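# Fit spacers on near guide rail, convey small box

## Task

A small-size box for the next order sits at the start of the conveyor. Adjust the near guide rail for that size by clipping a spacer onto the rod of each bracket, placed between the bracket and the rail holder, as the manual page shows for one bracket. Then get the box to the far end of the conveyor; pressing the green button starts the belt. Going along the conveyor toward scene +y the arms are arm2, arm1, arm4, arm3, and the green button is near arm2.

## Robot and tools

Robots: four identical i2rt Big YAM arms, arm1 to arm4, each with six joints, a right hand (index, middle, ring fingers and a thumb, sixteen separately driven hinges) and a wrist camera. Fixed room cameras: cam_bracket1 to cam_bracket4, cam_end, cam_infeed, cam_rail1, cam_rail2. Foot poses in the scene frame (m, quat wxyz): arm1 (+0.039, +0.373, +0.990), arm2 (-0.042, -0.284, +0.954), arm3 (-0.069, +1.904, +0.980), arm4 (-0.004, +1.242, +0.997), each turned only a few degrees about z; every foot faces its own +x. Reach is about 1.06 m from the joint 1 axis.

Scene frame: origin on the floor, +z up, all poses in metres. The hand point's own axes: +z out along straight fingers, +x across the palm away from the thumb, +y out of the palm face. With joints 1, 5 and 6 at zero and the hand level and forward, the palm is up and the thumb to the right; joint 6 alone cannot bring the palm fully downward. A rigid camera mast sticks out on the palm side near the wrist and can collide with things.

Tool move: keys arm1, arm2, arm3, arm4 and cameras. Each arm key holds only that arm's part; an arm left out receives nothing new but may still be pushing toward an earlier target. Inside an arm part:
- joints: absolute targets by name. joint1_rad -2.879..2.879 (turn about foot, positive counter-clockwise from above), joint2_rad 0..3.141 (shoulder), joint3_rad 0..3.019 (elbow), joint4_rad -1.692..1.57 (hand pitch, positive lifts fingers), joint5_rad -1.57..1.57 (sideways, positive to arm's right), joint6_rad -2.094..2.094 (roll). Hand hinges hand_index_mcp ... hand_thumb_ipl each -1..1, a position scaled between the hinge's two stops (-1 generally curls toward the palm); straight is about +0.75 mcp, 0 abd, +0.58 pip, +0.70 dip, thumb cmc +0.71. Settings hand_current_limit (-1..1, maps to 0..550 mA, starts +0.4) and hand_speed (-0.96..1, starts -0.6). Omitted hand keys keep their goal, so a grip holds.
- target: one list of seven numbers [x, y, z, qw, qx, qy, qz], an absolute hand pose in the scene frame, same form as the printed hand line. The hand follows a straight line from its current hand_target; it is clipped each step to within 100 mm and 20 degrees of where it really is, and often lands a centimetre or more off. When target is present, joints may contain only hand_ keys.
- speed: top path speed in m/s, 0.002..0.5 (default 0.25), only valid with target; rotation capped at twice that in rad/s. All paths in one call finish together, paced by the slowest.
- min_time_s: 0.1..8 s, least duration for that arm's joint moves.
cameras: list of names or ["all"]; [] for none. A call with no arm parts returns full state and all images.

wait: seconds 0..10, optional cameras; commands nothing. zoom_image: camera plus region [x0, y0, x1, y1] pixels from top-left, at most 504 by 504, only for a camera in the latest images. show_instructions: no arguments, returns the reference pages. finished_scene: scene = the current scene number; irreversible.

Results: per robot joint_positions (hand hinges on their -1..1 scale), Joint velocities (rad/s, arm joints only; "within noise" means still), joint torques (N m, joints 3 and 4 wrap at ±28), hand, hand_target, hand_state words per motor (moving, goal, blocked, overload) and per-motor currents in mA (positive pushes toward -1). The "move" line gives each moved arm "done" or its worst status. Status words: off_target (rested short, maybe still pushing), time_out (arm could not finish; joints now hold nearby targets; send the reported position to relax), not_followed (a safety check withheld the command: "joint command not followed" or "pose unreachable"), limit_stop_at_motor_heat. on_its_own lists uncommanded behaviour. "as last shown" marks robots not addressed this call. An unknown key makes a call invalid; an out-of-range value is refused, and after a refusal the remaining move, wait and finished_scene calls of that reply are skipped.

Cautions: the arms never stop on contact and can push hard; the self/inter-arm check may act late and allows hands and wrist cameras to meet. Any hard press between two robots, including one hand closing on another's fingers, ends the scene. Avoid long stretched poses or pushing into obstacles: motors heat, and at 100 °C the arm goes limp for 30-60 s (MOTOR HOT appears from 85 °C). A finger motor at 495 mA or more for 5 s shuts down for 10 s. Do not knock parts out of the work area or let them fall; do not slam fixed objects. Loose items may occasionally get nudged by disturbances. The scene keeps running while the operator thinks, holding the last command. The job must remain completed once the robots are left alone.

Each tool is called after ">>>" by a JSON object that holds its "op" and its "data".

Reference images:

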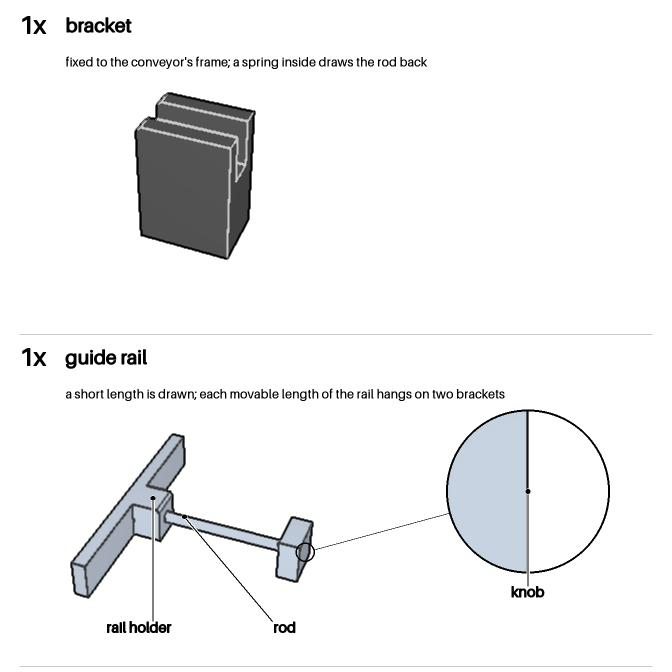

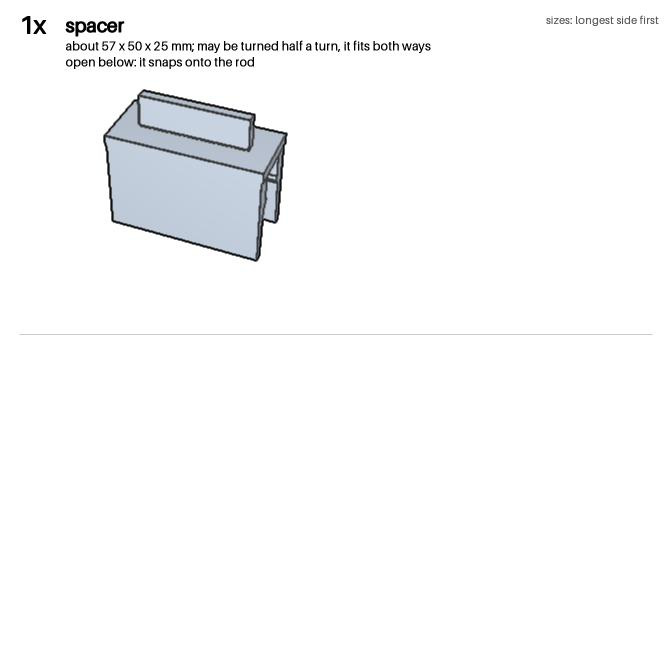

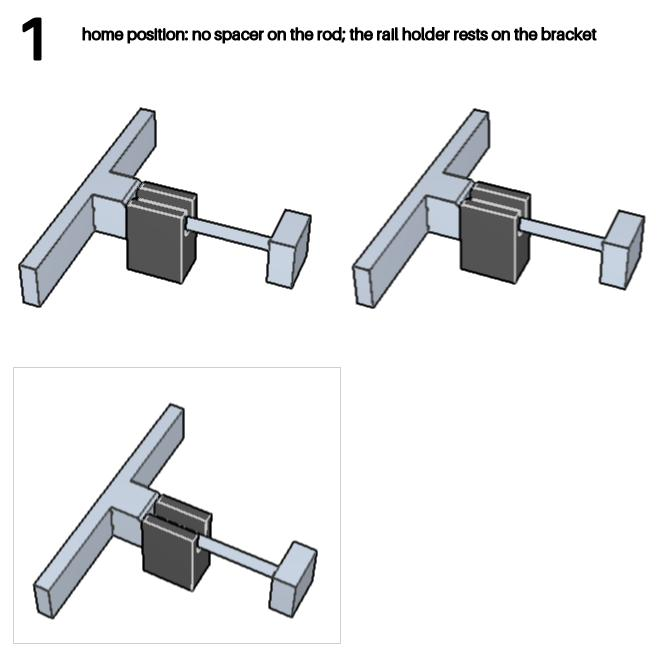

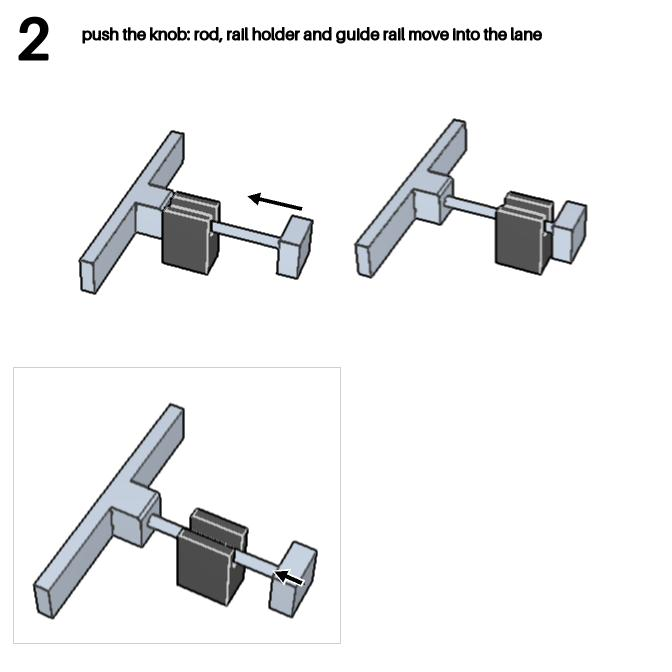

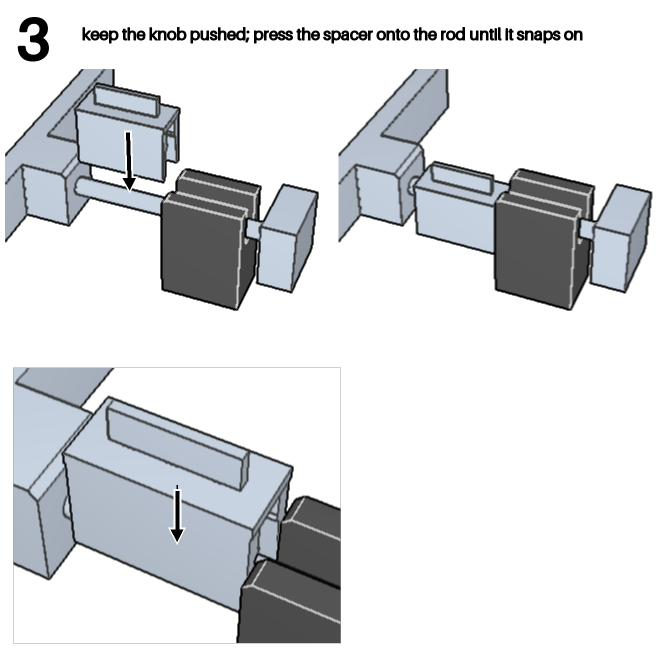

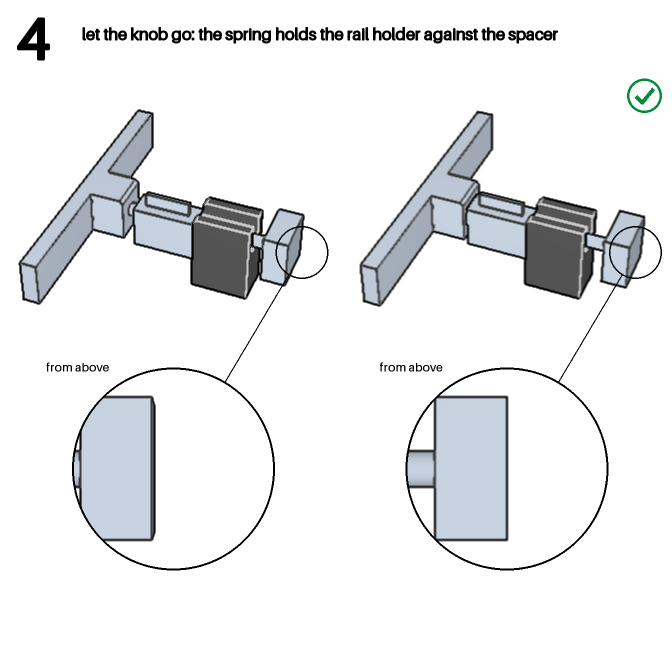

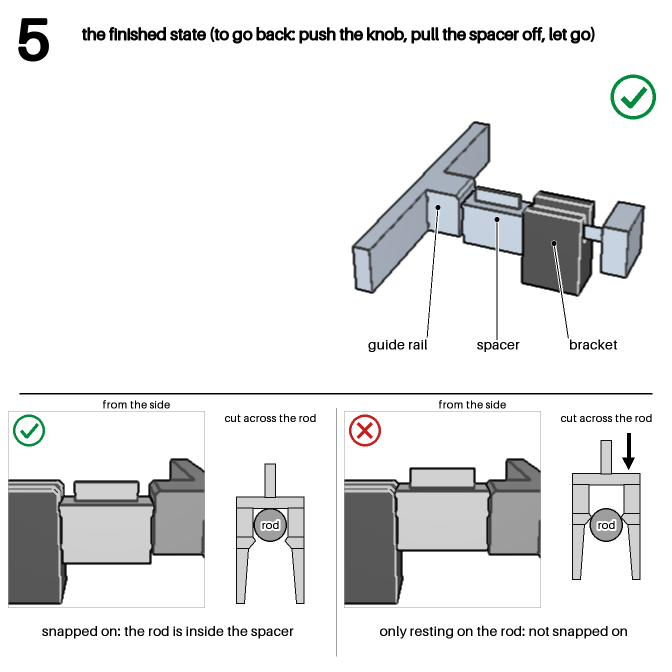

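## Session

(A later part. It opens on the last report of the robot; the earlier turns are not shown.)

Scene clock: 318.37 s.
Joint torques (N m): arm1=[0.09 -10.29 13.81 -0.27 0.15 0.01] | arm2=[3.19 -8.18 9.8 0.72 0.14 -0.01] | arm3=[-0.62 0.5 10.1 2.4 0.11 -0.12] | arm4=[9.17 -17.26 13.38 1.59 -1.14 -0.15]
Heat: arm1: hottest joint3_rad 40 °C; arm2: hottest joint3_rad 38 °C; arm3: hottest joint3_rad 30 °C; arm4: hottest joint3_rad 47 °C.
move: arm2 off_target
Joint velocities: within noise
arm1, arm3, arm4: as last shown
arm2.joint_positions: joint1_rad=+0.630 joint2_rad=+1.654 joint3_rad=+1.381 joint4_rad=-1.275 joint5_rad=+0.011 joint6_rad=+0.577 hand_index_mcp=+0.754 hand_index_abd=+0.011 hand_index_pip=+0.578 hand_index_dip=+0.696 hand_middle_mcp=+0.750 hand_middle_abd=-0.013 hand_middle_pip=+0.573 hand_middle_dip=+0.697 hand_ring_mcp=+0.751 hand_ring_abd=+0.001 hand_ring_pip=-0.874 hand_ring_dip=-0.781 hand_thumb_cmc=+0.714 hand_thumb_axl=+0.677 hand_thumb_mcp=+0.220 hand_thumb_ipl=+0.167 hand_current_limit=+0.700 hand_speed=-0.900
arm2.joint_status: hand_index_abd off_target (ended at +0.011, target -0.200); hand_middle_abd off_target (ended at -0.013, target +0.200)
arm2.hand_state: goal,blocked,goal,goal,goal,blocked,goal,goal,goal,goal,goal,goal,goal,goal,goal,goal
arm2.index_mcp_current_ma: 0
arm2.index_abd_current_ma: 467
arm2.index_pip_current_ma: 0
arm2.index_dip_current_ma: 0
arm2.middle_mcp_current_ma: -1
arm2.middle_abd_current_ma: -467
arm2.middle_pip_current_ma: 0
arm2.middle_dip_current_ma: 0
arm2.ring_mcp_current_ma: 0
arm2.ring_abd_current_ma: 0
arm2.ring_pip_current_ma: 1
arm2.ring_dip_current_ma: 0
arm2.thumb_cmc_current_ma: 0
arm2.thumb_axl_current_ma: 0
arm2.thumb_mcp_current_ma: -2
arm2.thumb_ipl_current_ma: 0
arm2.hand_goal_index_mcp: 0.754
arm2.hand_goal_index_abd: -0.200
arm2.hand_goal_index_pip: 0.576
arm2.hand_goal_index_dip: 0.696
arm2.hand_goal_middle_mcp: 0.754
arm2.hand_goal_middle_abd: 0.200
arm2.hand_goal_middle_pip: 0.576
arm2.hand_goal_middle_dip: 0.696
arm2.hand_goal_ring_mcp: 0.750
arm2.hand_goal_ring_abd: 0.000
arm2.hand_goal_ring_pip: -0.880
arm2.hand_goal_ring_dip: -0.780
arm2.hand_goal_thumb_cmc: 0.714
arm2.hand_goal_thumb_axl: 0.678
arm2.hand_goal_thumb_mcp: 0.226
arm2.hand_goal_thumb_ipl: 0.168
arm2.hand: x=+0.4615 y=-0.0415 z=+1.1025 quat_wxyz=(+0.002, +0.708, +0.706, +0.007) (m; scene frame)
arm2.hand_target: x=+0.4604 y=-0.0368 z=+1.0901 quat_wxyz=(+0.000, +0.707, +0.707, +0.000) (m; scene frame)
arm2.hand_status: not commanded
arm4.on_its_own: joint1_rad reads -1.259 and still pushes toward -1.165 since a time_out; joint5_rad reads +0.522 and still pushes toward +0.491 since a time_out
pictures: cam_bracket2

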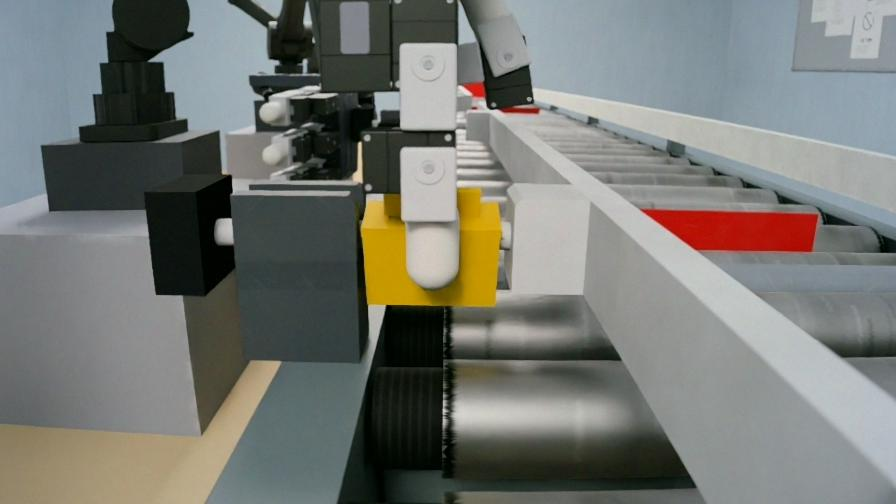

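>>> {"op": "move", "data": {"cameras": ["cam_bracket3","cam_rail1","arm2_cam_wrist","cam_bracket2"]}}

>>> {"op": "zoom_image", "data": {"camera": "cam_rail1", "region": [400, 200, 700, 400]}}

Scene clock: 318.80 s.
Joint torques (N m): arm1=[-0.32 -10.93 13.87 -0.21 0.16 0.01] | arm2=[2.84 -7.94 10.15 0.92 0.1 -0.02] | arm3=[-0.67 0.5 10.11 2.39 0.1 -0.12] | arm4=[9.29 -17.2 13.41 1.55 -1.14 -0.15]
Heat: arm1: hottest joint3_rad 40 °C; arm2: hottest joint3_rad 38 °C; arm3: hottest joint3_rad 30 °C; arm4: hottest joint3_rad 47 °C.
Joint velocities: within noise
arm1.joint_positions: joint1_rad=+0.426 joint2_rad=+1.393 joint3_rad=+1.504 joint4_rad=-1.689 joint5_rad=-0.005 joint6_rad=+0.512 hand_index_mcp=+0.748 hand_index_abd=-0.008 hand_index_pip=+0.574 hand_index_dip=+0.696 hand_middle_mcp=+0.753 hand_middle_abd=+0.012 hand_middle_pip=+0.576 hand_middle_dip=+0.696 hand_ring_mcp=+0.749 hand_ring_abd=+0.001 hand_ring_pip=-0.884 hand_ring_dip=-0.780 hand_thumb_cmc=+0.713 hand_thumb_axl=+0.677 hand_thumb_mcp=+0.223 hand_thumb_ipl=+0.168 hand_current_limit=+0.700 hand_speed=-0.600
arm1.joint_status: not commanded
arm1.hand_state: goal,blocked,goal,goal,goal,blocked,goal,goal,goal,goal,goal,goal,goal,goal,goal,goal
arm1.index_mcp_current_ma: -1
arm1.index_abd_current_ma: 225
arm1.index_pip_current_ma: 0
arm1.index_dip_current_ma: 0
arm1.middle_mcp_current_ma: 0
arm1.middle_abd_current_ma: -214
arm1.middle_pip_current_ma: 0
arm1.middle_dip_current_ma: 0
arm1.ring_mcp_current_ma: 0
arm1.ring_abd_current_ma: 0
arm1.ring_pip_current_ma: 1
arm1.ring_dip_current_ma: 0
arm1.thumb_cmc_current_ma: 0
arm1.thumb_axl_current_ma: 0
arm1.thumb_mcp_current_ma: 0
arm1.thumb_ipl_current_ma: 0
arm1.hand_goal_index_mcp: 0.754
arm1.hand_goal_index_abd: -0.150
arm1.hand_goal_index_pip: 0.576
arm1.hand_goal_index_dip: 0.696
arm1.hand_goal_middle_mcp: 0.754
arm1.hand_goal_middle_abd: 0.150
arm1.hand_goal_middle_pip: 0.576
arm1.hand_goal_middle_dip: 0.696
arm1.hand_goal_ring_mcp: 0.750
arm1.hand_goal_ring_abd: 0.000
arm1.hand_goal_ring_pip: -0.890
arm1.hand_goal_ring_dip: -0.780
arm1.hand_goal_thumb_cmc: 0.714
arm1.hand_goal_thumb_axl: 0.678
arm1.hand_goal_thumb_mcp: 0.226
arm1.hand_goal_thumb_ipl: 0.168
arm1.hand: x=+0.4720 y=+0.5491 z=+1.2986 quat_wxyz=(-0.001, +0.707, +0.707, -0.005) (m; scene frame)
arm1.hand_target: x=+0.4792 y=+0.5526 z=+1.3195 quat_wxyz=(+0.006, +0.707, +0.707, +0.014) (m; scene frame)
arm1.hand_status: not commanded
arm2.joint_positions: joint1_rad=+0.630 joint2_rad=+1.654 joint3_rad=+1.381 joint4_rad=-1.275 joint5_rad=+0.011 joint6_rad=+0.577 hand_index_mcp=+0.754 hand_index_abd=+0.011 hand_index_pip=+0.578 hand_index_dip=+0.696 hand_middle_mcp=+0.750 hand_middle_abd=-0.013 hand_middle_pip=+0.573 hand_middle_dip=+0.697 hand_ring_mcp=+0.751 hand_ring_abd=+0.001 hand_ring_pip=-0.874 hand_ring_dip=-0.781 hand_thumb_cmc=+0.714 hand_thumb_axl=+0.677 hand_thumb_mcp=+0.220 hand_thumb_ipl=+0.167 hand_current_limit=+0.700 hand_speed=-0.900
arm2.joint_status: hand_index_abd off_target (ended at +0.011, target -0.200); hand_middle_abd off_target (ended at -0.013, target +0.200)
arm2.hand_state: goal,blocked,goal,goal,goal,blocked,goal,goal,goal,goal,goal,goal,goal,goal,goal,goal
arm2.index_mcp_current_ma: 0
arm2.index_abd_current_ma: 468
arm2.index_pip_current_ma: 0
arm2.index_dip_current_ma: 0
arm2.middle_mcp_current_ma: -1
arm2.middle_abd_current_ma: -467
arm2.middle_pip_current_ma: 0
arm2.middle_dip_current_ma: 0
arm2.ring_mcp_current_ma: 0
arm2.ring_abd_current_ma: 0
arm2.ring_pip_current_ma: 1
arm2.ring_dip_current_ma: 0
arm2.thumb_cmc_current_ma: 0
arm2.thumb_axl_current_ma: 0
arm2.thumb_mcp_current_ma: -2
arm2.thumb_ipl_current_ma: 0
arm2.hand_goal_index_mcp: 0.754
arm2.hand_goal_index_abd: -0.200
arm2.hand_goal_index_pip: 0.576
arm2.hand_goal_index_dip: 0.696
arm2.hand_goal_middle_mcp: 0.754
arm2.hand_goal_middle_abd: 0.200
arm2.hand_goal_middle_pip: 0.576
arm2.hand_goal_middle_dip: 0.696
arm2.hand_goal_ring_mcp: 0.750
arm2.hand_goal_ring_abd: 0.000
arm2.hand_goal_ring_pip: -0.880
arm2.hand_goal_ring_dip: -0.780
arm2.hand_goal_thumb_cmc: 0.714
arm2.hand_goal_thumb_axl: 0.678
arm2.hand_goal_thumb_mcp: 0.226
arm2.hand_goal_thumb_ipl: 0.168
arm2.hand: x=+0.4615 y=-0.0415 z=+1.1025 quat_wxyz=(+0.002, +0.708, +0.706, +0.007) (m; scene frame)
arm2.hand_target: x=+0.4604 y=-0.0368 z=+1.0901 quat_wxyz=(+0.000, +0.707, +0.707, +0.000) (m; scene frame)
arm2.hand_status: not commanded
arm3.joint_positions: joint1_rad=+0.019 joint2_rad=+0.621 joint3_rad=+1.445 joint4_rad=-1.172 joint5_rad=+0.010 joint6_rad=+1.142 hand_index_mcp=+0.755 hand_index_abd=+0.001 hand_index_pip=+0.577 hand_index_dip=+0.696 hand_middle_mcp=+0.755 hand_middle_abd=+0.001 hand_middle_pip=+0.577 hand_middle_dip=+0.696 hand_ring_mcp=+0.755 hand_ring_abd=+0.001 hand_ring_pip=+0.577 hand_ring_dip=+0.696 hand_thumb_cmc=+0.715 hand_thumb_axl=+0.677 hand_thumb_mcp=+0.226 hand_thumb_ipl=+0.168 hand_current_limit=+0.400 hand_speed=-0.600
arm3.joint_status: not commanded
arm3.hand_state: goal,goal,goal,goal,goal,goal,goal,goal,goal,goal,goal,goal,goal,goal,goal,goal
arm3.index_mcp_current_ma: 1
arm3.index_abd_current_ma: 1
arm3.index_pip_current_ma: 1
arm3.index_dip_current_ma: 0
arm3.middle_mcp_current_ma: 1
arm3.middle_abd_current_ma: 1
arm3.middle_pip_current_ma: 1
arm3.middle_dip_current_ma: 0
arm3.ring_mcp_current_ma: 1
arm3.ring_abd_current_ma: 1
arm3.ring_pip_current_ma: 1
arm3.ring_dip_current_ma: 0
arm3.thumb_cmc_current_ma: 1
arm3.thumb_axl_current_ma: -1
arm3.thumb_mcp_current_ma: 0
arm3.thumb_ipl_current_ma: 0
arm3.hand_goal_index_mcp: 0.754
arm3.hand_goal_index_abd: 0.000
arm3.hand_goal_index_pip: 0.576
arm3.hand_goal_index_dip: 0.696
arm3.hand_goal_middle_mcp: 0.754
arm3.hand_goal_middle_abd: 0.000
arm3.hand_goal_middle_pip: 0.576
arm3.hand_goal_middle_dip: 0.696
arm3.hand_goal_ring_mcp: 0.754
arm3.hand_goal_ring_abd: 0.000
arm3.hand_goal_ring_pip: 0.576
arm3.hand_goal_ring_dip: 0.696
arm3.hand_goal_thumb_cmc: 0.714
arm3.hand_goal_thumb_axl: 0.678
arm3.hand_goal_thumb_mcp: 0.226
arm3.hand_goal_thumb_ipl: 0.168
arm3.hand: x=+0.1747 y=+1.8084 z=+1.5973 quat_wxyz=(+0.136, +0.802, +0.159, +0.560) (m; scene frame)
arm3.hand_target: x=+0.1704 y=+1.8085 z=+1.6097 quat_wxyz=(+0.138, +0.794, +0.157, +0.571) (m; scene frame)
arm3.hand_status: not commanded
arm4.joint_positions: joint1_rad=-1.259 joint2_rad=+2.492 joint3_rad=+1.577 joint4_rad=+0.861 joint5_rad=+0.522 joint6_rad=+1.567 hand_index_mcp=+0.725 hand_index_abd=-0.039 hand_index_pip=+0.565 hand_index_dip=+0.695 hand_middle_mcp=+0.755 hand_middle_abd=+0.003 hand_middle_pip=+0.577 hand_middle_dip=+0.696 hand_ring_mcp=+0.755 hand_ring_abd=+0.003 hand_ring_pip=+0.577 hand_ring_dip=+0.696 hand_thumb_cmc=+0.715 hand_thumb_axl=+0.677 hand_thumb_mcp=+0.226 hand_thumb_ipl=+0.168 hand_current_limit=+0.400 hand_speed=-0.600
arm4.joint_status: not commanded
arm4.hand_state: blocked,blocked,goal,goal,goal,goal,goal,goal,goal,goal,goal,goal,goal,goal,goal,goal
arm4.index_mcp_current_ma: -95
arm4.index_abd_current_ma: -108
arm4.index_pip_current_ma: -28
arm4.index_dip_current_ma: -2
arm4.middle_mcp_current_ma: 2
arm4.middle_abd_current_ma: 5
arm4.middle_pip_current_ma: 1
arm4.middle_dip_current_ma: 0
arm4.ring_mcp_current_ma: 2
arm4.ring_abd_current_ma: 6
arm4.ring_pip_current_ma: 1
arm4.ring_dip_current_ma: 0
arm4.thumb_cmc_current_ma: 1
arm4.thumb_axl_current_ma: -1
arm4.thumb_mcp_current_ma: 0
arm4.thumb_ipl_current_ma: -1
arm4.hand_goal_index_mcp: 0.754
arm4.hand_goal_index_abd: 0.000
arm4.hand_goal_index_pip: 0.576
arm4.hand_goal_index_dip: 0.696
arm4.hand_goal_middle_mcp: 0.754
arm4.hand_goal_middle_abd: 0.000
arm4.hand_goal_middle_pip: 0.576
arm4.hand_goal_middle_dip: 0.696
arm4.hand_goal_ring_mcp: 0.754
arm4.hand_goal_ring_abd: 0.000
arm4.hand_goal_ring_pip: 0.576
arm4.hand_goal_ring_dip: 0.696
arm4.hand_goal_thumb_cmc: 0.714
arm4.hand_goal_thumb_axl: 0.678
arm4.hand_goal_thumb_mcp: 0.226
arm4.hand_goal_thumb_ipl: 0.168
arm4.on_its_own: joint1_rad reads -1.259 and still pushes toward -1.165 since a time_out; joint5_rad reads +0.522 and still pushes toward +0.491 since a time_out
arm4.hand: x=+0.1476 y=+0.4622 z=+0.9693 quat_wxyz=(+0.522, +0.483, -0.539, +0.451) (m; scene frame)
arm4.hand_target: x=+0.2366 y=+0.4557 z=+0.9906 quat_wxyz=(+0.499, +0.502, -0.502, +0.497) (m; scene frame)
arm4.hand_status: not commanded
pictures: arm2_cam_wrist, cam_bracket2, cam_bracket3, cam_rail1

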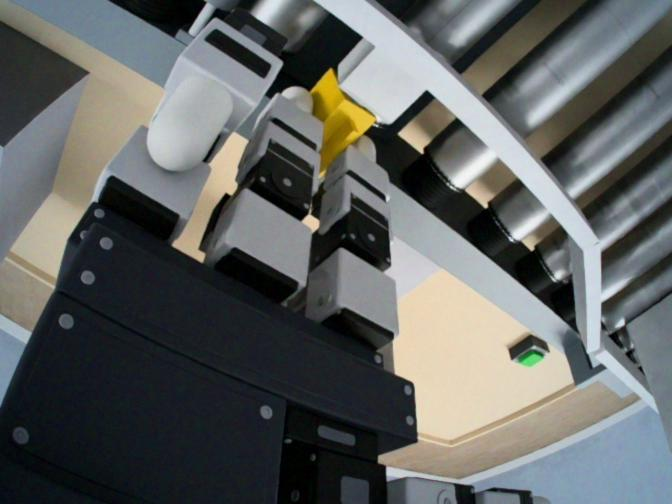

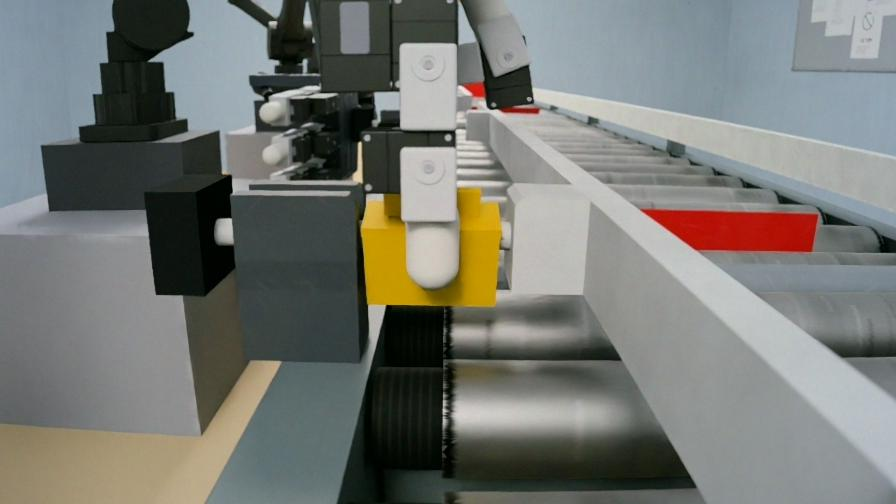

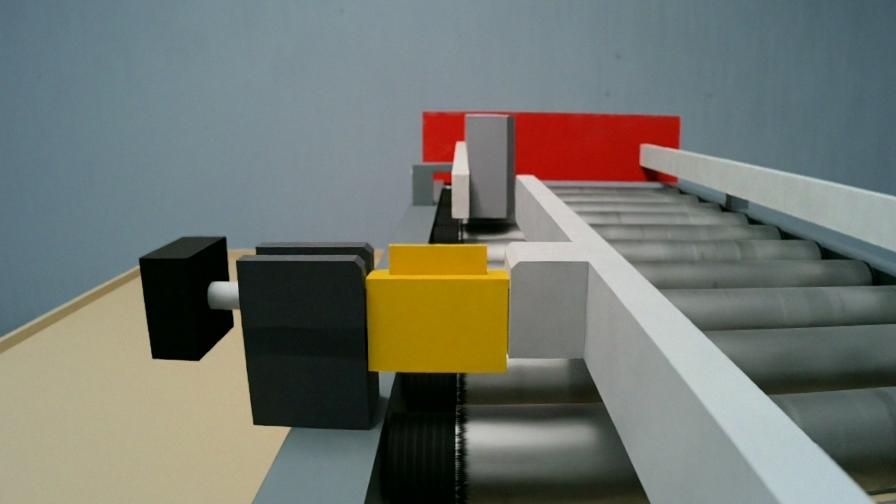

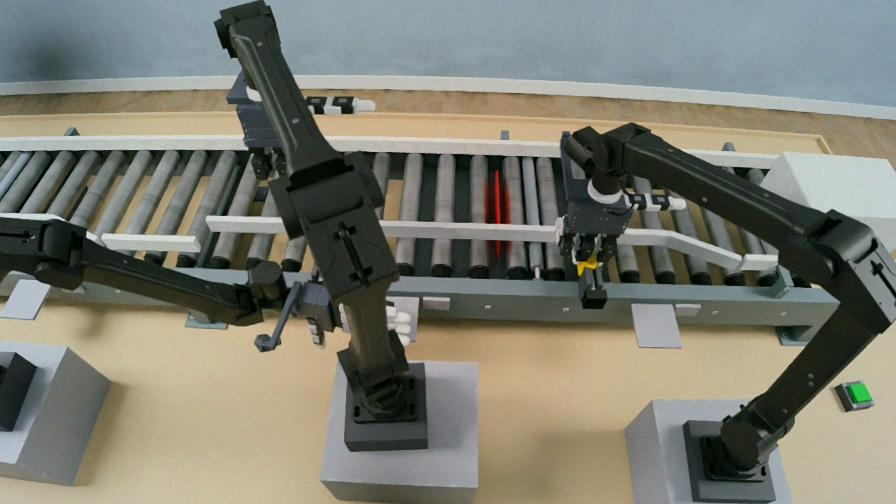

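Scaled by 1.680 from the camera's 896x504 image, which has a finer 1280x720 frame.

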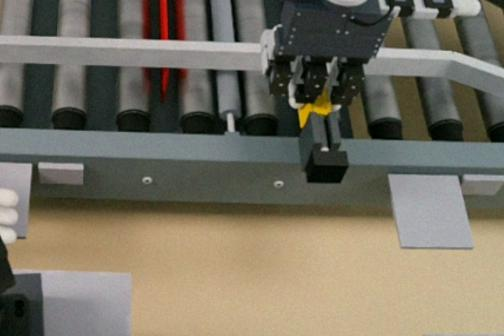

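>>> {"op": "zoom_image", "data": {"camera": "arm2_cam_wrist", "region": [230, 30, 430, 230]}}

>>> {"op": "zoom_image", "data": {"camera": "cam_bracket3", "region": [300, 180, 600, 400]}}

Scaled by 2.520 from the camera's 672x504 image, which has a finer 960x720 frame.

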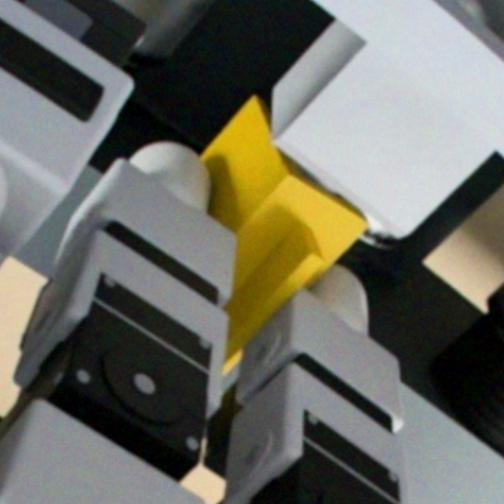

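Scaled by 1.680 from the camera's 896x504 image, which has a finer 1280x720 frame.

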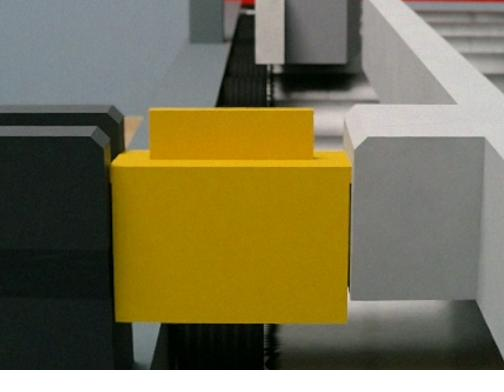

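>>> {"op": "move", "data": {"arm2": {"joints":{"hand_index_abd":0.15,"hand_middle_abd":-0.15}}}}

>>> {"op": "move", "data": {"arm2": {"target":[0.4637,-0.0366,1.134,0,0.7071,0.7071,0],"speed":0.1}, "cameras": ["cam_bracket2"]}}

>>> {"op": "zoom_image", "data": {"camera": "cam_bracket2", "region": [300, 120, 600, 340]}}

Scene clock: 321.03 s.
Joint torques (N m): arm1=[0.09 -10.64 13.83 -0.25 0.15 0.01] | arm2=[1.85 -8.59 9.92 0.76 0.04 0.01] | arm3=[-0.67 0.56 10.11 2.39 0.1 -0.12] | arm4=[9.05 -17.38 13.39 1.63 -1.14 -0.16]
Heat: arm1: hottest joint3_rad 40 °C; arm2: hottest joint3_rad 38 °C; arm3: hottest joint3_rad 30 °C; arm4: hottest joint3_rad 47 °C.
move: arm2 done
Joint velocities: within noise
arm1, arm3, arm4: as last shown
arm2.joint_positions: joint1_rad=+0.630 joint2_rad=+1.654 joint3_rad=+1.381 joint4_rad=-1.275 joint5_rad=+0.011 joint6_rad=+0.577 hand_index_mcp=+0.754 hand_index_abd=+0.145 hand_index_pip=+0.578 hand_index_dip=+0.696 hand_middle_mcp=+0.751 hand_middle_abd=-0.145 hand_middle_pip=+0.573 hand_middle_dip=+0.697 hand_ring_mcp=+0.751 hand_ring_abd=+0.001 hand_ring_pip=-0.874 hand_ring_dip=-0.781 hand_thumb_cmc=+0.714 hand_thumb_axl=+0.677 hand_thumb_mcp=+0.220 hand_thumb_ipl=+0.167 hand_current_limit=+0.700 hand_speed=-0.900
arm2.joint_status: all done
arm2.hand_state: goal,goal,goal,goal,goal,goal,goal,goal,goal,goal,goal,goal,goal,goal,goal,goal
arm2.index_mcp_current_ma: 0
arm2.index_abd_current_ma: -1
arm2.index_pip_current_ma: 0
arm2.index_dip_current_ma: 0
arm2.middle_mcp_current_ma: -1
arm2.middle_abd_current_ma: 1
arm2.middle_pip_current_ma: 0
arm2.middle_dip_current_ma: 0
arm2.ring_mcp_current_ma: 0
arm2.ring_abd_current_ma: 0
arm2.ring_pip_current_ma: 1
arm2.ring_dip_current_ma: 0
arm2.thumb_cmc_current_ma: 0
arm2.thumb_axl_current_ma: 0
arm2.thumb_mcp_current_ma: -2
arm2.thumb_ipl_current_ma: 0
arm2.hand_goal_index_mcp: 0.754
arm2.hand_goal_index_abd: 0.150
arm2.hand_goal_index_pip: 0.576
arm2.hand_goal_index_dip: 0.696
arm2.hand_goal_middle_mcp: 0.754
arm2.hand_goal_middle_abd: -0.150
arm2.hand_goal_middle_pip: 0.576
arm2.hand_goal_middle_dip: 0.696
arm2.hand_goal_ring_mcp: 0.750
arm2.hand_goal_ring_abd: 0.000
arm2.hand_goal_ring_pip: -0.880
arm2.hand_goal_ring_dip: -0.780
arm2.hand_goal_thumb_cmc: 0.714
arm2.hand_goal_thumb_axl: 0.678
arm2.hand_goal_thumb_mcp: 0.226
arm2.hand_goal_thumb_ipl: 0.168
arm2.hand: x=+0.4615 y=-0.0415 z=+1.1025 quat_wxyz=(+0.002, +0.708, +0.706, +0.007) (m; scene frame)
arm2.hand_target: x=+0.4604 y=-0.0368 z=+1.0901 quat_wxyz=(+0.000, +0.707, +0.707, +0.000) (m; scene frame)
arm2.hand_status: not commanded
arm4.on_its_own: joint1_rad reads -1.259 and still pushes toward -1.165 since a time_out; joint5_rad reads +0.522 and still pushes toward +0.491 since a time_out
pictures: none

Scene clock: 322.03 s.
Joint torques (N m): arm1=[0.03 -10.52 13.81 -0.17 0.16 0.01] | arm2=[1.67 -10.11 14.05 -0.13 0.1 -0.02] | arm3=[-0.62 0.56 10.1 2.39 0.11 -0.12] | arm4=[9.11 -17.38 13.45 1.59 -1.13 -0.15]
Heat: arm1: hottest joint3_rad 40 °C; arm2: hottest joint3_rad 39 °C; arm3: hottest joint3_rad 30 °C; arm4: hottest joint3_rad 47 °C.
move: arm2 off_target
Joint velocities: within noise
arm1, arm3, arm4: as last shown
arm2.joint_positions: joint1_rad=+0.630 joint2_rad=+1.654 joint3_rad=+1.425 joint4_rad=-1.367 joint5_rad=+0.011 joint6_rad=+0.577 hand_index_mcp=+0.754 hand_index_abd=+0.145 hand_index_pip=+0.578 hand_index_dip=+0.696 hand_middle_mcp=+0.751 hand_middle_abd=-0.146 hand_middle_pip=+0.573 hand_middle_dip=+0.697 hand_ring_mcp=+0.751 hand_ring_abd=+0.001 hand_ring_pip=-0.874 hand_ring_dip=-0.781 hand_thumb_cmc=+0.714 hand_thumb_axl=+0.677 hand_thumb_mcp=+0.220 hand_thumb_ipl=+0.167 hand_current_limit=+0.700 hand_speed=-0.900
arm2.joint_status: not commanded
arm2.hand_state: goal,goal,goal,goal,goal,goal,goal,goal,goal,goal,goal,goal,goal,goal,goal,goal
arm2.index_mcp_current_ma: 0
arm2.index_abd_current_ma: -1
arm2.index_pip_current_ma: 0
arm2.index_dip_current_ma: 0
arm2.middle_mcp_current_ma: -1
arm2.middle_abd_current_ma: 1
arm2.middle_pip_current_ma: 0
arm2.middle_dip_current_ma: 0
arm2.ring_mcp_current_ma: 0
arm2.ring_abd_current_ma: 0
arm2.ring_pip_current_ma: 1
arm2.ring_dip_current_ma: 0
arm2.thumb_cmc_current_ma: 0
arm2.thumb_axl_current_ma: 0
arm2.thumb_mcp_current_ma: -2
arm2.thumb_ipl_current_ma: 0
arm2.hand_goal_index_mcp: 0.754
arm2.hand_goal_index_abd: 0.150
arm2.hand_goal_index_pip: 0.576
arm2.hand_goal_index_dip: 0.696
arm2.hand_goal_middle_mcp: 0.754
arm2.hand_goal_middle_abd: -0.150
arm2.hand_goal_middle_pip: 0.576
arm2.hand_goal_middle_dip: 0.696
arm2.hand_goal_ring_mcp: 0.750
arm2.hand_goal_ring_abd: 0.000
arm2.hand_goal_ring_pip: -0.880
arm2.hand_goal_ring_dip: -0.780
arm2.hand_goal_thumb_cmc: 0.714
arm2.hand_goal_thumb_axl: 0.678
arm2.hand_goal_thumb_mcp: 0.226
arm2.hand_goal_thumb_ipl: 0.168
arm2.hand: x=+0.4554 y=-0.0456 z=+1.1163 quat_wxyz=(-0.003, +0.708, +0.706, -0.016) (m; scene frame)
arm2.hand_target: x=+0.4631 y=-0.0369 z=+1.1341 quat_wxyz=(+0.000, +0.707, +0.707, +0.000) (m; scene frame)
arm2.hand_status: off_target (0.022 m and 1.9 deg from the pose sent, 0.032 m and 0.9 deg at the start)
arm4.on_its_own: joint1_rad reads -1.259 and still pushes toward -1.165 since a time_out; joint5_rad reads +0.522 and still pushes toward +0.491 since a time_out
pictures: cam_bracket2

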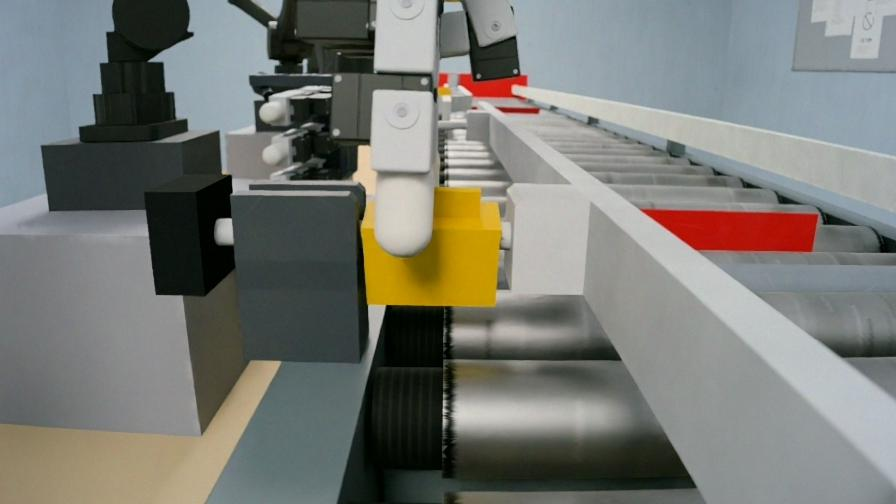

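Scaled by 1.680 from the camera's 896x504 image, which has a finer 1280x720 frame.

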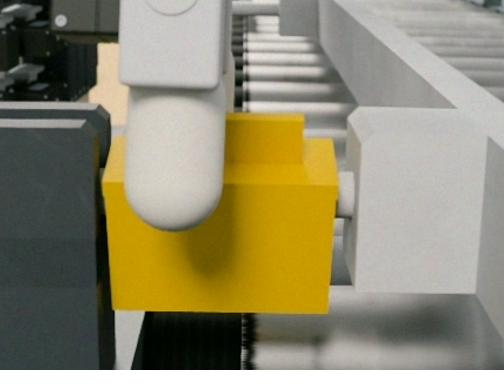

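>>> {"op": "move", "data": {"arm2": {"target":[0.4717,-0.0340,1.154,0,0.7071,0.7071,0],"speed":0.15}, "cameras": ["cam_bracket2"]}}

Scene clock: 323.07 s.
Joint torques (N m): arm1=[-0.21 -10.52 13.83 -0.24 0.15 0.01] | arm2=[1.14 -9.47 14.46 -0.32 0.07 -0.03] | arm3=[-0.67 0.56 10.09 2.4 0.11 -0.13] | arm4=[9.23 -17.26 13.45 1.61 -1.14 -0.16]
Heat: arm1: hottest joint3_rad 40 °C; arm2: hottest joint3_rad 39 °C; arm3: hottest joint3_rad 30 °C; arm4: hottest joint3_rad 47 °C.
move: arm2 off_target
Joint velocities: within noise
arm1, arm3, arm4: as last shown
arm2.joint_positions: joint1_rad=+0.630 joint2_rad=+1.654 joint3_rad=+1.494 joint4_rad=-1.423 joint5_rad=+0.011 joint6_rad=+0.577 hand_index_mcp=+0.754 hand_index_abd=+0.145 hand_index_pip=+0.578 hand_index_dip=+0.696 hand_middle_mcp=+0.751 hand_middle_abd=-0.146 hand_middle_pip=+0.573 hand_middle_dip=+0.697 hand_ring_mcp=+0.751 hand_ring_abd=+0.001 hand_ring_pip=-0.874 hand_ring_dip=-0.781 hand_thumb_cmc=+0.714 hand_thumb_axl=+0.677 hand_thumb_mcp=+0.220 hand_thumb_ipl=+0.167 hand_current_limit=+0.700 hand_speed=-0.900
arm2.joint_status: not commanded
arm2.hand_state: goal,goal,goal,goal,goal,goal,goal,goal,goal,goal,goal,goal,goal,goal,goal,goal
arm2.index_mcp_current_ma: 0
arm2.index_abd_current_ma: -1
arm2.index_pip_current_ma: 0
arm2.index_dip_current_ma: 0
arm2.middle_mcp_current_ma: -1
arm2.middle_abd_current_ma: 1
arm2.middle_pip_current_ma: 0
arm2.middle_dip_current_ma: 0
arm2.ring_mcp_current_ma: 0
arm2.ring_abd_current_ma: 0
arm2.ring_pip_current_ma: 1
arm2.ring_dip_current_ma: 0
arm2.thumb_cmc_current_ma: 0
arm2.thumb_axl_current_ma: 0
arm2.thumb_mcp_current_ma: -2
arm2.thumb_ipl_current_ma: 0
arm2.hand_goal_index_mcp: 0.754
arm2.hand_goal_index_abd: 0.150
arm2.hand_goal_index_pip: 0.576
arm2.hand_goal_index_dip: 0.696
arm2.hand_goal_middle_mcp: 0.754
arm2.hand_goal_middle_abd: -0.150
arm2.hand_goal_middle_pip: 0.576
arm2.hand_goal_middle_dip: 0.696
arm2.hand_goal_ring_mcp: 0.750
arm2.hand_goal_ring_abd: 0.000
arm2.hand_goal_ring_pip: -0.880
arm2.hand_goal_ring_dip: -0.780
arm2.hand_goal_thumb_cmc: 0.714
arm2.hand_goal_thumb_axl: 0.678
arm2.hand_goal_thumb_mcp: 0.226
arm2.hand_goal_thumb_ipl: 0.168
arm2.hand: x=+0.4627 y=-0.0412 z=+1.1428 quat_wxyz=(-0.002, +0.708, +0.706, -0.010) (m; scene frame)
arm2.hand_target: x=+0.4713 y=-0.0341 z=+1.1541 quat_wxyz=(+0.000, +0.707, +0.707, +0.000) (m; scene frame)
arm2.hand_status: off_target (0.016 m and 1.1 deg from the pose sent, 0.043 m and 1.9 deg at the start)
arm4.on_its_own: joint1_rad reads -1.259 and still pushes toward -1.165 since a time_out; joint5_rad reads +0.522 and still pushes toward +0.491 since a time_out
pictures: cam_bracket2

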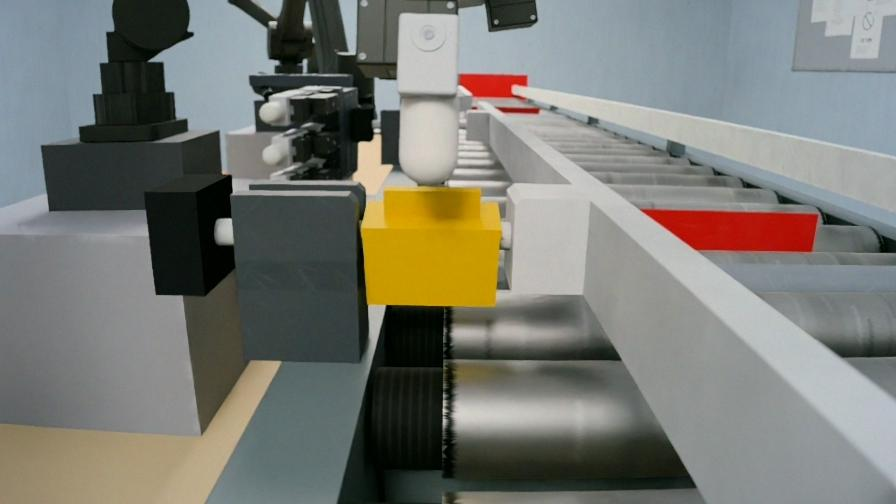

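>>> {"op": "move", "data": {"arm2": {"target":[0.4667,-0.0360,1.128,0,0.7071,0.7071,0],"speed":0.06}, "cameras": ["cam_bracket2"]}}

Scene clock: 324.13 s.
Joint torques (N m): arm1=[-0.26 -10.4 13.76 -0.25 0.15 0] | arm2=[2.55 -9.35 10.43 0.5 0.08 -0.05] | arm3=[-0.62 0.56 10.1 2.4 0.1 -0.12] | arm4=[9.23 -17.32 13.41 1.59 -1.14 -0.16]
Heat: arm1: hottest joint3_rad 40 °C; arm2: hottest joint3_rad 39 °C; arm3: hottest joint3_rad 30 °C; arm4: hottest joint3_rad 47 °C.
move: arm2 done
Joint velocities: within noise
arm1, arm3, arm4: as last shown
arm2.joint_positions: joint1_rad=+0.630 joint2_rad=+1.654 joint3_rad=+1.468 joint4_rad=-1.374 joint5_rad=+0.011 joint6_rad=+0.577 hand_index_mcp=+0.754 hand_index_abd=+0.145 hand_index_pip=+0.578 hand_index_dip=+0.696 hand_middle_mcp=+0.751 hand_middle_abd=-0.146 hand_middle_pip=+0.573 hand_middle_dip=+0.697 hand_ring_mcp=+0.751 hand_ring_abd=+0.001 hand_ring_pip=-0.874 hand_ring_dip=-0.781 hand_thumb_cmc=+0.714 hand_thumb_axl=+0.677 hand_thumb_mcp=+0.220 hand_thumb_ipl=+0.167 hand_current_limit=+0.700 hand_speed=-0.900
arm2.joint_status: not commanded
arm2.hand_state: goal,goal,goal,goal,goal,goal,goal,goal,goal,goal,goal,goal,goal,goal,goal,goal
arm2.index_mcp_current_ma: 0
arm2.index_abd_current_ma: -1
arm2.index_pip_current_ma: 0
arm2.index_dip_current_ma: 0
arm2.middle_mcp_current_ma: -1
arm2.middle_abd_current_ma: 1
arm2.middle_pip_current_ma: 0
arm2.middle_dip_current_ma: 0
arm2.ring_mcp_current_ma: 0
arm2.ring_abd_current_ma: 0
arm2.ring_pip_current_ma: 1
arm2.ring_dip_current_ma: 0
arm2.thumb_cmc_current_ma: 0
arm2.thumb_axl_current_ma: 0
arm2.thumb_mcp_current_ma: -2
arm2.thumb_ipl_current_ma: 0
arm2.hand_goal_index_mcp: 0.754
arm2.hand_goal_index_abd: 0.150
arm2.hand_goal_index_pip: 0.576
arm2.hand_goal_index_dip: 0.696
arm2.hand_goal_middle_mcp: 0.754
arm2.hand_goal_middle_abd: -0.150
arm2.hand_goal_middle_pip: 0.576
arm2.hand_goal_middle_dip: 0.696
arm2.hand_goal_ring_mcp: 0.750
arm2.hand_goal_ring_abd: 0.000
arm2.hand_goal_ring_pip: -0.880
arm2.hand_goal_ring_dip: -0.780
arm2.hand_goal_thumb_cmc: 0.714
arm2.hand_goal_thumb_axl: 0.678
arm2.hand_goal_thumb_mcp: 0.226
arm2.hand_goal_thumb_ipl: 0.168
arm2.hand: x=+0.4657 y=-0.0392 z=+1.1340 quat_wxyz=(+0.000, +0.708, +0.706, +0.001) (m; scene frame)
arm2.hand_target: x=+0.4666 y=-0.0360 z=+1.1281 quat_wxyz=(+0.000, +0.707, +0.707, +0.000) (m; scene frame)
arm2.hand_status: done (0.007 m and 0.2 deg from the pose sent, 0.016 m and 1.2 deg at the start)
arm4.on_its_own: joint1_rad reads -1.259 and still pushes toward -1.165 since a time_out; joint5_rad reads +0.522 and still pushes toward +0.491 since a time_out
pictures: cam_bracket2

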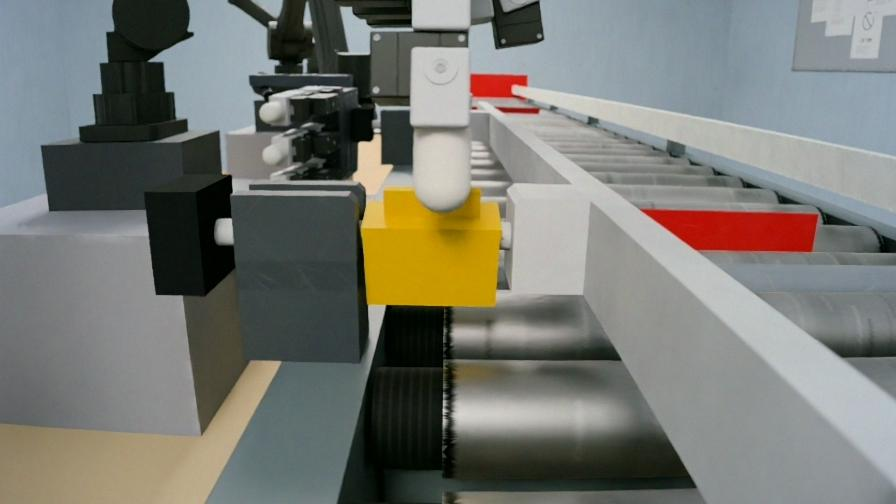

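Measured z 1.134 as planned. Close only the index gradually.

>>> {"op": "move", "data": {"arm2": {"joints":{"hand_index_abd":-0.05}}, "cameras": ["cam_bracket2"]}}

Scene clock: 325.13 s.
Joint torques (N m): arm1=[-0.15 -10.4 13.72 -0.25 0.14 0.02] | arm2=[2.02 -8.82 10.17 0.59 0.12 -0.01] | arm3=[-0.62 0.5 10.11 2.4 0.1 -0.12] | arm4=[9.35 -17.32 13.45 1.59 -1.14 -0.16]
Heat: arm1: hottest joint3_rad 40 °C; arm2: hottest joint3_rad 39 °C; arm3: hottest joint3_rad 30 °C; arm4: hottest joint3_rad 47 °C.
move: arm2 done
Joint velocities: within noise
arm1, arm3, arm4: as last shown
arm2.joint_positions: joint1_rad=+0.630 joint2_rad=+1.654 joint3_rad=+1.468 joint4_rad=-1.374 joint5_rad=+0.011 joint6_rad=+0.577 hand_index_mcp=+0.754 hand_index_abd=-0.046 hand_index_pip=+0.578 hand_index_dip=+0.696 hand_middle_mcp=+0.751 hand_middle_abd=-0.146 hand_middle_pip=+0.573 hand_middle_dip=+0.697 hand_ring_mcp=+0.751 hand_ring_abd=+0.001 hand_ring_pip=-0.874 hand_ring_dip=-0.781 hand_thumb_cmc=+0.714 hand_thumb_axl=+0.677 hand_thumb_mcp=+0.220 hand_thumb_ipl=+0.167 hand_current_limit=+0.700 hand_speed=-0.900
arm2.joint_status: all done
arm2.hand_state: goal,goal,goal,goal,goal,goal,goal,goal,goal,goal,goal,goal,goal,goal,goal,goal
arm2.index_mcp_current_ma: 0
arm2.index_abd_current_ma: 1
arm2.index_pip_current_ma: 0
arm2.index_dip_current_ma: 0
arm2.middle_mcp_current_ma: -1
arm2.middle_abd_current_ma: 1
arm2.middle_pip_current_ma: 0
arm2.middle_dip_current_ma: 0
arm2.ring_mcp_current_ma: 0
arm2.ring_abd_current_ma: 0
arm2.ring_pip_current_ma: 1
arm2.ring_dip_current_ma: 0
arm2.thumb_cmc_current_ma: 0
arm2.thumb_axl_current_ma: 0
arm2.thumb_mcp_current_ma: -2
arm2.thumb_ipl_current_ma: 0
arm2.hand_goal_index_mcp: 0.754
arm2.hand_goal_index_abd: -0.050
arm2.hand_goal_index_pip: 0.576
arm2.hand_goal_index_dip: 0.696
arm2.hand_goal_middle_mcp: 0.754
arm2.hand_goal_middle_abd: -0.150
arm2.hand_goal_middle_pip: 0.576
arm2.hand_goal_middle_dip: 0.696
arm2.hand_goal_ring_mcp: 0.750
arm2.hand_goal_ring_abd: 0.000
arm2.hand_goal_ring_pip: -0.880
arm2.hand_goal_ring_dip: -0.780
arm2.hand_goal_thumb_cmc: 0.714
arm2.hand_goal_thumb_axl: 0.678
arm2.hand_goal_thumb_mcp: 0.226
arm2.hand_goal_thumb_ipl: 0.168
arm2.hand: x=+0.4657 y=-0.0392 z=+1.1340 quat_wxyz=(+0.000, +0.708, +0.706, +0.001) (m; scene frame)
arm2.hand_target: x=+0.4666 y=-0.0360 z=+1.1281 quat_wxyz=(+0.000, +0.707, +0.707, +0.000) (m; scene frame)
arm2.hand_status: not commanded
arm4.on_its_own: joint1_rad reads -1.259 and still pushes toward -1.165 since a time_out; joint5_rad reads +0.522 and still pushes toward +0.491 since a time_out
pictures: cam_bracket2

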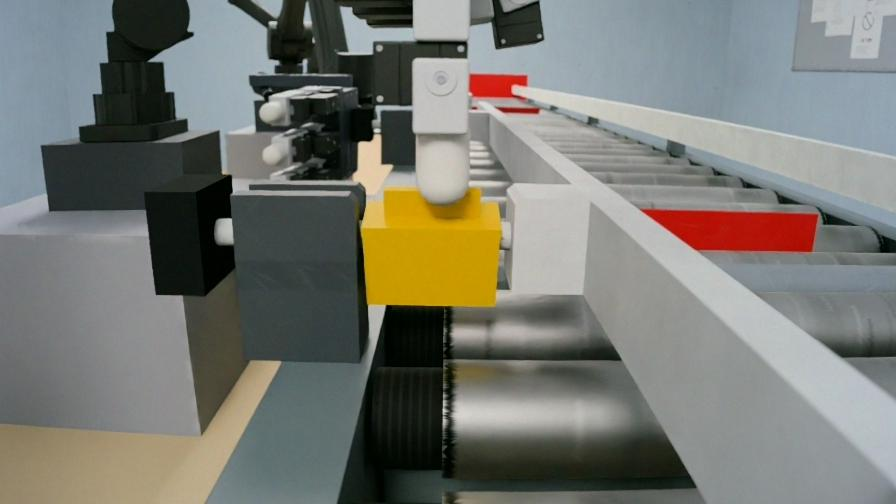

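>>> {"op": "move", "data": {"arm2": {"joints":{"hand_index_abd":-0.12}}, "cameras": ["cam_bracket2"]}}

>>> {"op": "zoom_image", "data": {"camera": "cam_bracket2", "region": [300, 120, 600, 340]}}

Scene clock: 325.83 s.
Joint torques (N m): arm1=[0.21 -10.52 13.82 -0.28 0.15 0.03] | arm2=[1.2 -9 10.36 0.62 0.09 -0.02] | arm3=[-0.62 0.56 10.09 2.39 0.1 -0.12] | arm4=[9.11 -17.26 13.44 1.59 -1.14 -0.14]
Heat: arm1: hottest joint3_rad 40 °C; arm2: hottest joint3_rad 39 °C; arm3: hottest joint3_rad 30 °C; arm4: hottest joint3_rad 47 °C.
move: arm2 done
Joint velocities: within noise
arm1, arm3, arm4: as last shown
arm2.joint_positions: joint1_rad=+0.630 joint2_rad=+1.654 joint3_rad=+1.468 joint4_rad=-1.374 joint5_rad=+0.011 joint6_rad=+0.577 hand_index_mcp=+0.754 hand_index_abd=-0.114 hand_index_pip=+0.578 hand_index_dip=+0.696 hand_middle_mcp=+0.751 hand_middle_abd=-0.146 hand_middle_pip=+0.573 hand_middle_dip=+0.697 hand_ring_mcp=+0.751 hand_ring_abd=+0.001 hand_ring_pip=-0.874 hand_ring_dip=-0.781 hand_thumb_cmc=+0.714 hand_thumb_axl=+0.677 hand_thumb_mcp=+0.220 hand_thumb_ipl=+0.167 hand_current_limit=+0.700 hand_speed=-0.900
arm2.joint_status: all done
arm2.hand_state: goal,goal,goal,goal,goal,goal,goal,goal,goal,goal,goal,goal,goal,goal,goal,goal
arm2.index_mcp_current_ma: 0
arm2.index_abd_current_ma: 1
arm2.index_pip_current_ma: 0
arm2.index_dip_current_ma: 0
arm2.middle_mcp_current_ma: -1
arm2.middle_abd_current_ma: 1
arm2.middle_pip_current_ma: 0
arm2.middle_dip_current_ma: 0
arm2.ring_mcp_current_ma: 0
arm2.ring_abd_current_ma: 0
arm2.ring_pip_current_ma: 1
arm2.ring_dip_current_ma: 0
arm2.thumb_cmc_current_ma: 0
arm2.thumb_axl_current_ma: 0
arm2.thumb_mcp_current_ma: -2
arm2.thumb_ipl_current_ma: 0
arm2.hand_goal_index_mcp: 0.754
arm2.hand_goal_index_abd: -0.120
arm2.hand_goal_index_pip: 0.576
arm2.hand_goal_index_dip: 0.696
arm2.hand_goal_middle_mcp: 0.754
arm2.hand_goal_middle_abd: -0.150
arm2.hand_goal_middle_pip: 0.576
arm2.hand_goal_middle_dip: 0.696
arm2.hand_goal_ring_mcp: 0.750
arm2.hand_goal_ring_abd: 0.000
arm2.hand_goal_ring_pip: -0.880
arm2.hand_goal_ring_dip: -0.780
arm2.hand_goal_thumb_cmc: 0.714
arm2.hand_goal_thumb_axl: 0.678
arm2.hand_goal_thumb_mcp: 0.226
arm2.hand_goal_thumb_ipl: 0.168
arm2.hand: x=+0.4657 y=-0.0392 z=+1.1340 quat_wxyz=(+0.000, +0.708, +0.706, +0.001) (m; scene frame)
arm2.hand_target: x=+0.4666 y=-0.0360 z=+1.1281 quat_wxyz=(+0.000, +0.707, +0.707, +0.000) (m; scene frame)
arm2.hand_status: not commanded
arm4.on_its_own: joint1_rad reads -1.259 and still pushes toward -1.165 since a time_out; joint5_rad reads +0.522 and still pushes toward +0.491 since a time_out
pictures: cam_bracket2

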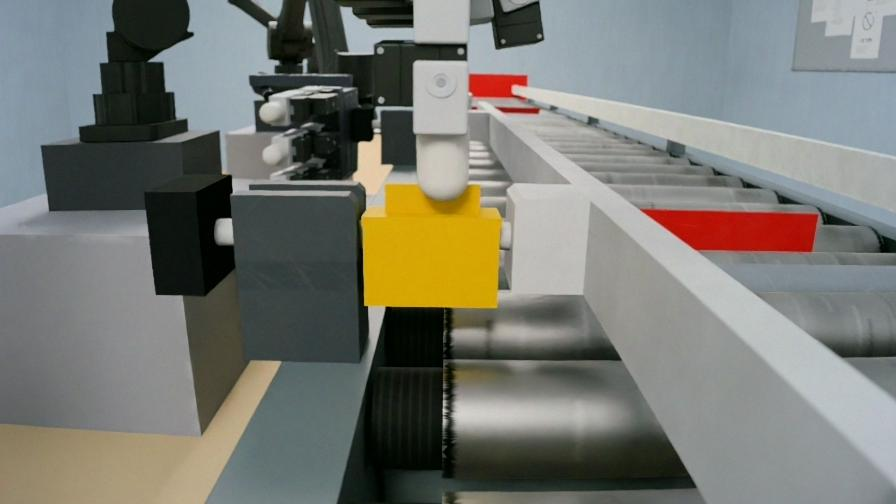

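Scaled by 1.680 from the camera's 896x504 image, which has a finer 1280x720 frame.

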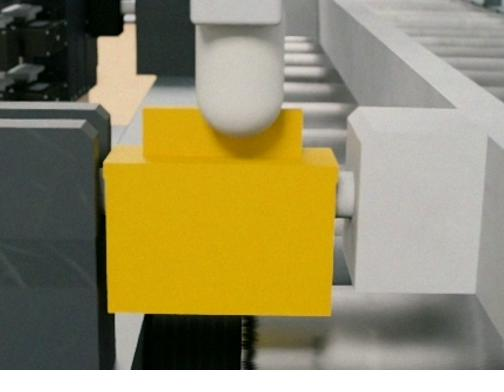

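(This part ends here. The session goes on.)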